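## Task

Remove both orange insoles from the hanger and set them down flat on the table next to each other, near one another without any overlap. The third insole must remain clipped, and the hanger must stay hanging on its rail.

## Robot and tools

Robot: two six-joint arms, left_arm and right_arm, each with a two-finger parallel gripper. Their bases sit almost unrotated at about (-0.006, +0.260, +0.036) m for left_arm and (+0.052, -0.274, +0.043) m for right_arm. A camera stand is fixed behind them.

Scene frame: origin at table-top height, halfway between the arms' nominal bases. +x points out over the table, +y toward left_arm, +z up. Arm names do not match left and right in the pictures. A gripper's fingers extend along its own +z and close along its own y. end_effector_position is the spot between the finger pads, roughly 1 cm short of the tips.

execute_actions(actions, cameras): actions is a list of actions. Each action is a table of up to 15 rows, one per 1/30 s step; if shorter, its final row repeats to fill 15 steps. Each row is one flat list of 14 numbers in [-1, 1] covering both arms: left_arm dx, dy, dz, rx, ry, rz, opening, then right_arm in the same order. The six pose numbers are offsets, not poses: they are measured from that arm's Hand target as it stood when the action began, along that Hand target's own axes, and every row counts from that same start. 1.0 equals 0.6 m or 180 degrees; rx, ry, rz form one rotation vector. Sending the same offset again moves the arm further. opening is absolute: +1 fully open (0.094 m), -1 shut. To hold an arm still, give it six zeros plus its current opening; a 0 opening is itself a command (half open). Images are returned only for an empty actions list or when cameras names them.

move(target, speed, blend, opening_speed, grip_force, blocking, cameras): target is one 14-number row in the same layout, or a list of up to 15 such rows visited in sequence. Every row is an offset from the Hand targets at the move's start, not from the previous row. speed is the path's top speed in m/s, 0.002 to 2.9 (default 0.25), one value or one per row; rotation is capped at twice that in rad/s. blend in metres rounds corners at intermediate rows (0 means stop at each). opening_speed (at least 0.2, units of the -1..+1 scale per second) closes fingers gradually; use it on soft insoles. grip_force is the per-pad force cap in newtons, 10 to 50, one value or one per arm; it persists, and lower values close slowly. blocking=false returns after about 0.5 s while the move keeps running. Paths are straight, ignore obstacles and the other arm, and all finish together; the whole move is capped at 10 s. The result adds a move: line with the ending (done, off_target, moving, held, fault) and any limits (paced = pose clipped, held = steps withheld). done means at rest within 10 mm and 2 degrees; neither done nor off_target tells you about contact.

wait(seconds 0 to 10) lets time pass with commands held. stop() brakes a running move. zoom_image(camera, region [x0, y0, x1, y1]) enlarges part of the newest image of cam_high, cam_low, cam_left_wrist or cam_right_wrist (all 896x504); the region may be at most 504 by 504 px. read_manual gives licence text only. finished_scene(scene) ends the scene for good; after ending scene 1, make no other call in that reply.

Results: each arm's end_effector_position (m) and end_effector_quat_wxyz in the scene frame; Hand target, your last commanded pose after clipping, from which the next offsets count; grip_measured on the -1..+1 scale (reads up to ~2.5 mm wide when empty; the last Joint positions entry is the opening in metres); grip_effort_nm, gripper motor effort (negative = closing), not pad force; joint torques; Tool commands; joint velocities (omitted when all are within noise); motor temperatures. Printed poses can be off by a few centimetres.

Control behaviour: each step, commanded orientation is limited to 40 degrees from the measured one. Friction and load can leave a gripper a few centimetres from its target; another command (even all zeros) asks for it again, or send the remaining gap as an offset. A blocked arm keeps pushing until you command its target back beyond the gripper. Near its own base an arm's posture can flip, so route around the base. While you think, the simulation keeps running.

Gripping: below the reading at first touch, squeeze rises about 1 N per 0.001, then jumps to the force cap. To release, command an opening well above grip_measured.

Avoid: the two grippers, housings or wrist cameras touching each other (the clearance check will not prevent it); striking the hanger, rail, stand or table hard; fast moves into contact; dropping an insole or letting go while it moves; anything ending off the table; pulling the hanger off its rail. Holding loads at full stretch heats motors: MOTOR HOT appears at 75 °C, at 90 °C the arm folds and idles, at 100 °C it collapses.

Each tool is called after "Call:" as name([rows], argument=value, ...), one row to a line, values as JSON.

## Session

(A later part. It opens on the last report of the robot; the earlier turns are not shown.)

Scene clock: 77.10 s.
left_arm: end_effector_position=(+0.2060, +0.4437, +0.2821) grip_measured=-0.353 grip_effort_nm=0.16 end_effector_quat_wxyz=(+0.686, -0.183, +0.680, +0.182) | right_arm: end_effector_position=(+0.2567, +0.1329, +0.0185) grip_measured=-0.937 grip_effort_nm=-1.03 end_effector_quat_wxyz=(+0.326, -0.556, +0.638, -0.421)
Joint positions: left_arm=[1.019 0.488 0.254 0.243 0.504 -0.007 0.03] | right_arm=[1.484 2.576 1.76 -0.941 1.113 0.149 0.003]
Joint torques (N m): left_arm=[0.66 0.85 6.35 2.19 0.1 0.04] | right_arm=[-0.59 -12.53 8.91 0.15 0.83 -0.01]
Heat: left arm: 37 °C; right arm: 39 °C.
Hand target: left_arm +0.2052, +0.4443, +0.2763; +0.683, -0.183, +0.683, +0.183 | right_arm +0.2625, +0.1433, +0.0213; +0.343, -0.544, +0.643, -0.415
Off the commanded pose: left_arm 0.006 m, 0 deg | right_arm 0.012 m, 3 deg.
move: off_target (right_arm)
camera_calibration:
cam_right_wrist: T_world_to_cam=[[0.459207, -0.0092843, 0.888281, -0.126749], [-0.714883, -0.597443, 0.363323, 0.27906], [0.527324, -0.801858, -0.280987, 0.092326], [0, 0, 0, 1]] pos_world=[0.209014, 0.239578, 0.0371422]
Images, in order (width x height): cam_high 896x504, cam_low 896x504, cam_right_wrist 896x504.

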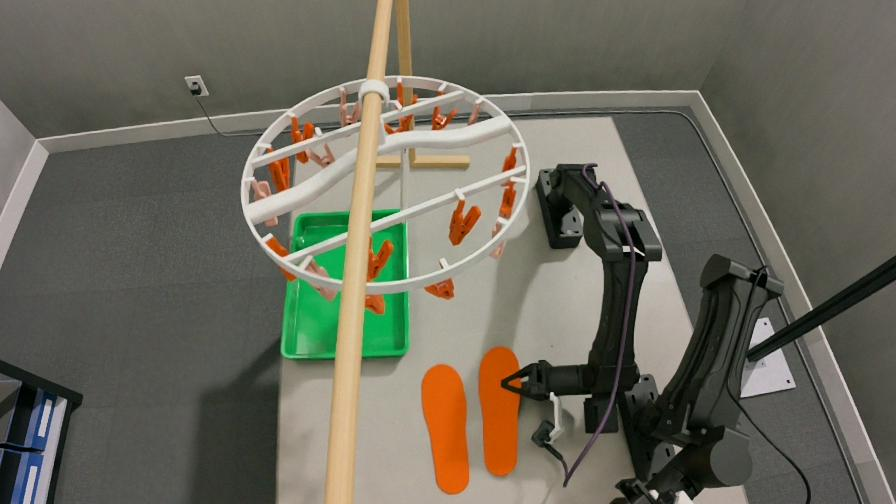

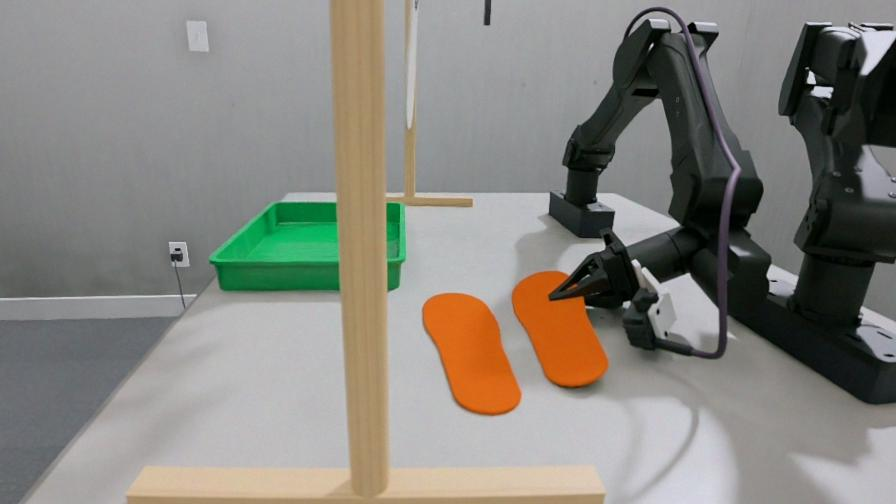

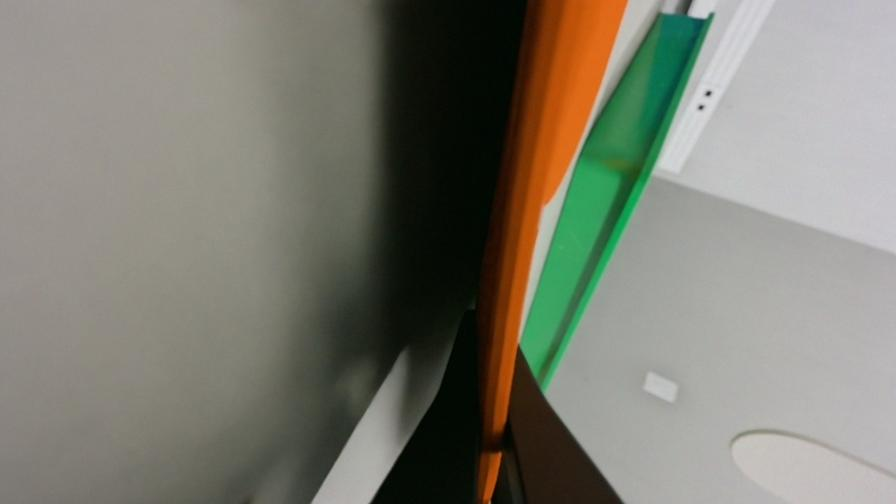

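Call:
move(target=[0,0,0,0,0,0,-0.35,0.0162,-0.0143,0.0188,0,0,0,-1], speed=0.08, cameras=["cam_high","cam_low"])

Call:
zoom_image(camera="cam_high", region=[400, 320, 680, 504])

Scene clock: 78.93 s.
left_arm: end_effector_position=(+0.2060, +0.4437, +0.2821) grip_measured=-0.353 grip_effort_nm=0.16 end_effector_quat_wxyz=(+0.686, -0.183, +0.680, +0.182) | right_arm: end_effector_position=(+0.2701, +0.1298, +0.0141) grip_measured=-0.937 grip_effort_nm=-1.03 end_effector_quat_wxyz=(+0.330, -0.554, +0.637, -0.422)
Joint positions: left_arm=[1.019 0.488 0.254 0.243 0.504 -0.007 0.03] | right_arm=[1.455 2.566 1.713 -0.841 1.127 0.083 0.003]
Joint torques (N m): left_arm=[0.42 0.8 6.6 2.21 0.1 0.08] | right_arm=[-0.69 -16.31 4.04 0.3 0.73 -0.03]
Heat: left arm: 37 °C; right arm: 39 °C.
Hand target: left_arm +0.2052, +0.4443, +0.2763; +0.683, -0.183, +0.683, +0.183 | right_arm +0.2744, +0.1314, +0.0244; +0.343, -0.545, +0.643, -0.415
Off the commanded pose: left_arm 0.006 m, 0 deg | right_arm 0.011 m, 2 deg.
move: off_target (right_arm)
Images, in order (width x height): cam_high 896x504, cam_low 896x504.

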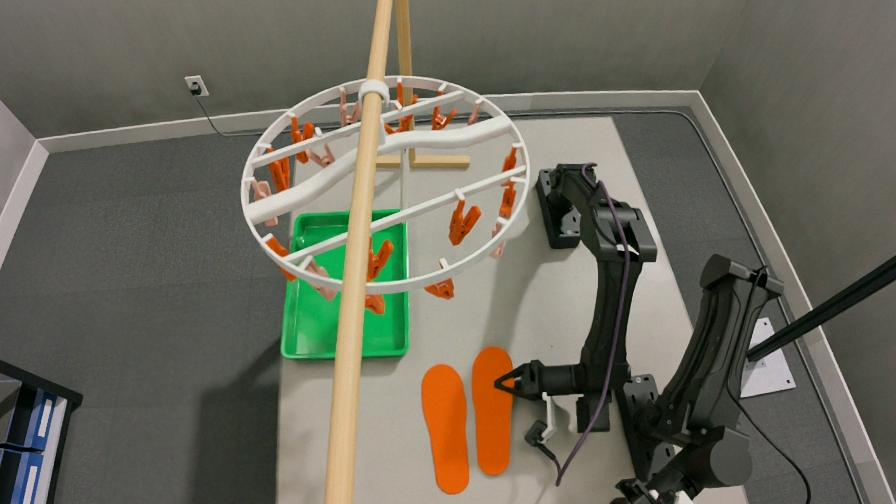

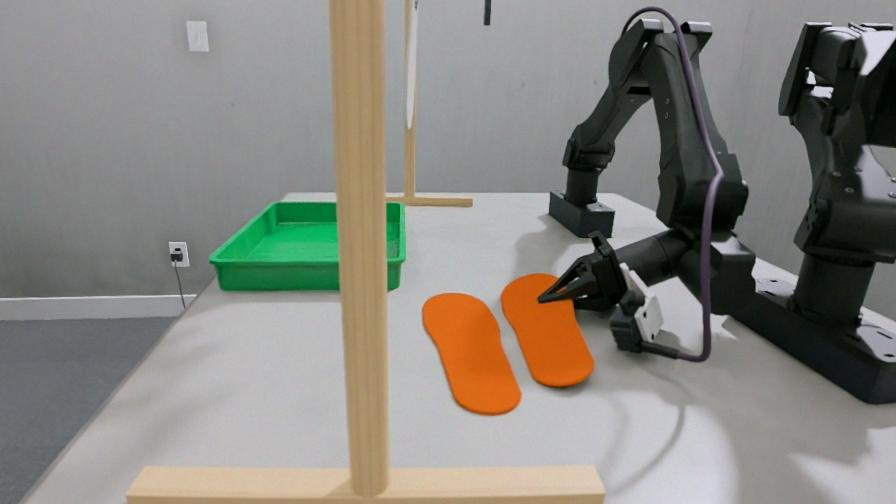

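Scaled by 1.800 from the camera's 896x504 image, which has a finer 1280x720 frame.

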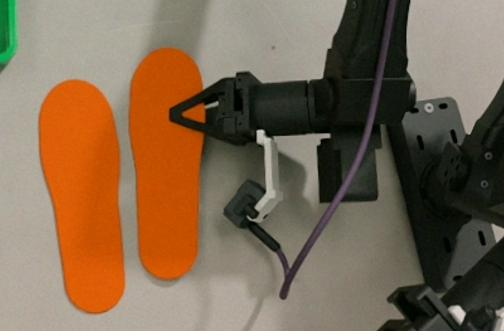

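Call:
move([
  [0,0,0,0,0,0,-0.35,0,-0.012,-0.0056,0,0,0,-0.45],
  [0,0,0,0,0,0,-0.35,0.0667,0.0228,-0.0883,0,0,0,-0.4],
], speed=[0.05,0.2], opening_speed=1.0, cameras=["cam_high","cam_low"])

Call:
zoom_image(camera="cam_high", region=[400, 320, 680, 504])

Scene clock: 81.30 s.
left_arm: end_effector_position=(+0.2060, +0.4437, +0.2821) grip_measured=-0.353 grip_effort_nm=0.16 end_effector_quat_wxyz=(+0.686, -0.183, +0.680, +0.182) | right_arm: end_effector_position=(+0.2151, +0.1068, +0.0178) grip_measured=-0.452 grip_effort_nm=0.11 end_effector_quat_wxyz=(-0.333, +0.570, -0.625, +0.416)
Joint positions: left_arm=[1.019 0.488 0.254 0.243 0.504 -0.007 0.03] | right_arm=[1.581 2.496 1.58 -0.955 1.101 0.271 0.026]
Joint torques (N m): left_arm=[0.5 0.92 6.41 2.2 0.13 0.05] | right_arm=[-0.64 -12.68 5.03 -0.2 0.67 -0.01]
Heat: left arm: 37 °C; right arm: 39 °C.
Hand target: left_arm +0.2052, +0.4443, +0.2763; +0.683, -0.183, +0.683, +0.183 | right_arm +0.2183, +0.1060, +0.0184; +0.333, -0.568, +0.626, -0.418 (last step not sent: back at the drive's target)
Tool commands: left_gripper/opening=-0.35 right_gripper/opening=-0.45
Off the commanded pose: left_arm 0.006 m, 0 deg | right_arm 0.018 m, 4 deg.
move: held (right_arm; a check stopped the path); path passed 1 of 2 targets; target 2's new opening was not sent; limits=held
pose unreachable (right arm): on one or more control steps of this call, first in action 0 (counted from 0), this arm could not follow its commanded pose, so it was not sent that pose on those steps. On the call's last step it was still not sent that pose. It may still have moved: this result reports where it is.
cause: moving toward the commanded pose would bring a part of the arm too close to another arm (this arm's wrist (the part past joint 4) and the left arm's base or mounting, 8 mm apart when this arm was first held).
Images, in order (width x height): cam_high 896x504, cam_low 896x504.

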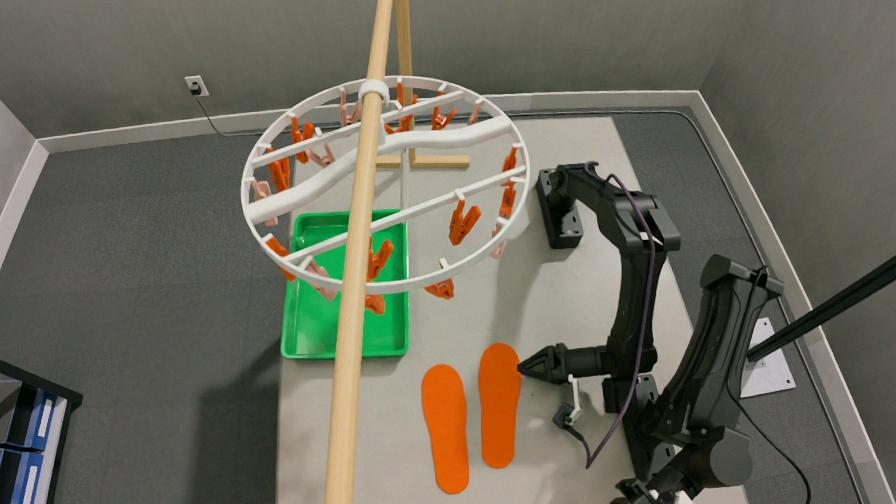

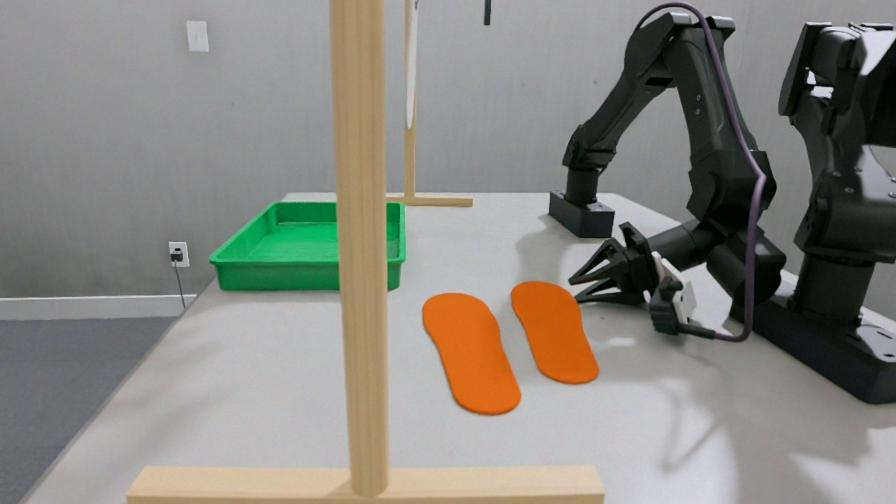

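Scaled by 1.800 from the camera's 896x504 image, which has a finer 1280x720 frame.

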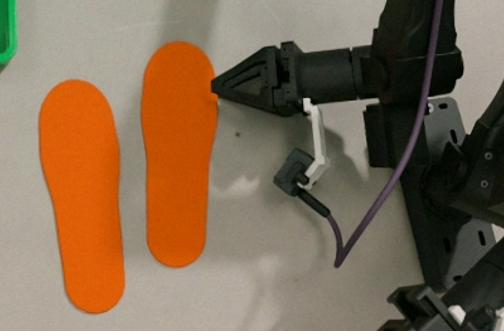

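Call:
move([
  [0,0,0,0,0,0,-0.35,-0.013,-0.011,0.026,0,0,0,-0.45],
  [0,0,0,0,0,0,-0.35,-0.013,-0.011,0.026,0,0,0,-1],
], speed=0.1, opening_speed=1.0, cameras=["cam_high","cam_low"])

Call:
zoom_image(camera="cam_high", region=[400, 320, 680, 504])

Scene clock: 84.47 s.
left_arm: end_effector_position=(+0.2060, +0.4437, +0.2821) grip_measured=-0.353 grip_effort_nm=0.16 end_effector_quat_wxyz=(+0.686, -0.183, +0.680, +0.182) | right_arm: end_effector_position=(+0.2324, +0.1086, +0.0162) grip_measured=-0.988 grip_effort_nm=-0.63 end_effector_quat_wxyz=(-0.325, +0.574, -0.623, +0.421)
Joint positions: left_arm=[1.019 0.488 0.254 0.243 0.504 -0.007 0.03] | right_arm=[1.538 2.496 1.58 -0.893 1.107 0.178 0.001]
Joint torques (N m): left_arm=[0.46 0.92 6.54 2.18 0.14 0.08] | right_arm=[-0.58 -12.74 5.39 0.08 0.72 -0.01]
Heat: left arm: 37 °C; right arm: 38 °C.
Hand target: left_arm +0.2052, +0.4443, +0.2763; +0.683, -0.183, +0.683, +0.183 | right_arm +0.2361, +0.1115, +0.0172; -0.333, +0.567, -0.626, +0.418
Off the commanded pose: left_arm 0.006 m, 0 deg | right_arm 0.005 m, 1 deg.
held back during your reply time or a wait (right arm), on 10 control steps: a part of the arm was too close to another arm, or the arm's last command would have brought one too close.
move: done
Images, in order (width x height): cam_high 896x504, cam_low 896x504.

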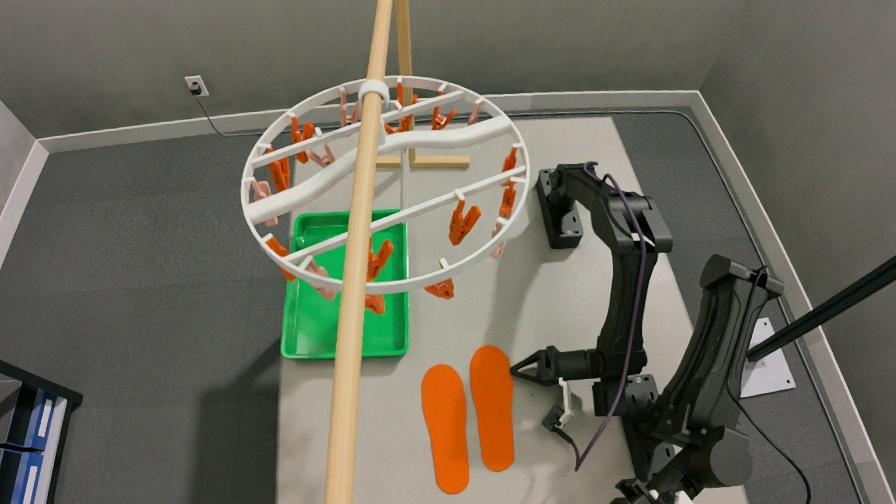

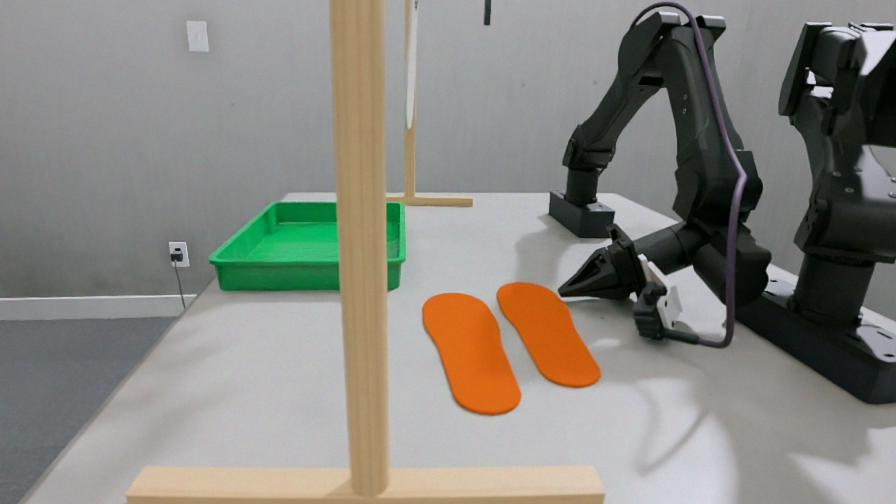

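Scaled by 1.800 from the camera's 896x504 image, which has a finer 1280x720 frame.

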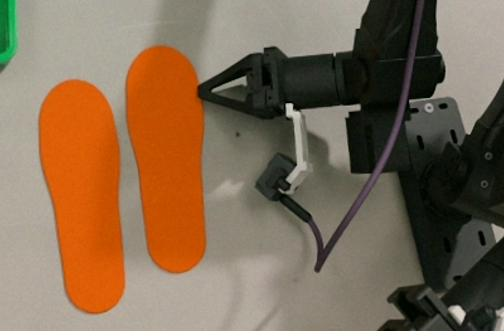

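Call:
move([
  [0,0,0,0,0,0,-0.35,0.02,-0.008,-0.022,0,0,0,-1],
  [0,0,0,0,0,0,-0.35,0.173,-0.142,-0.089,0,0,0,-1],
], speed=0.15, blend=[0.005,0], cameras=["cam_high","cam_low"])

Scene clock: 87.00 s.
left_arm: end_effector_position=(+0.2060, +0.4437, +0.2821) grip_measured=-0.353 grip_effort_nm=0.16 end_effector_quat_wxyz=(+0.686, -0.183, +0.680, +0.182) | right_arm: end_effector_position=(+0.2129, +0.0192, +0.1168) grip_measured=-0.988 grip_effort_nm=-0.64 end_effector_quat_wxyz=(-0.326, +0.571, -0.626, +0.419)
Joint positions: left_arm=[1.019 0.488 0.254 0.243 0.504 -0.007 0.03] | right_arm=[1.584 2.013 1.192 -1.077 1.091 0.286 0.001]
Joint torques (N m): left_arm=[0.53 0.92 6.53 2.21 0.08 0.05] | right_arm=[0.75 -11.11 4.11 -0.35 0.71 0.17]
Heat: left arm: 37 °C; right arm: 38 °C.
Hand target: left_arm +0.2052, +0.4443, +0.2763; +0.683, -0.183, +0.683, +0.183 | right_arm +0.2114, +0.0158, +0.1227; +0.333, -0.568, +0.626, -0.418
Off the commanded pose: left_arm 0.006 m, 0 deg | right_arm 0.007 m, 1 deg.
move: done
Images, in order (width x height): cam_high 896x504, cam_low 896x504.

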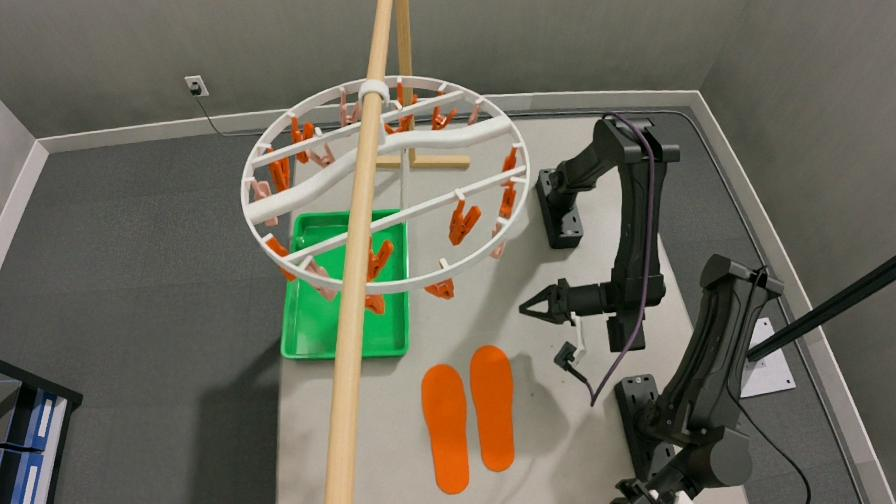

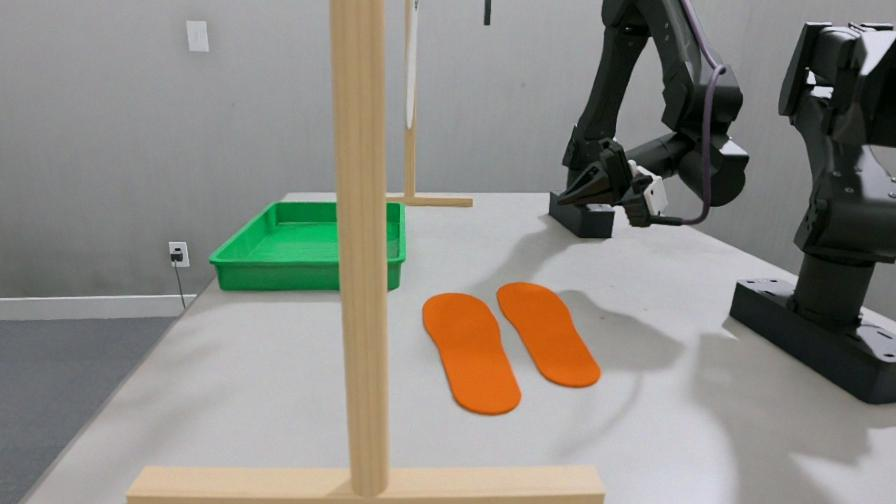

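Good.

Call:
finished_scene(scene=2)

The scene is finished: the task was done.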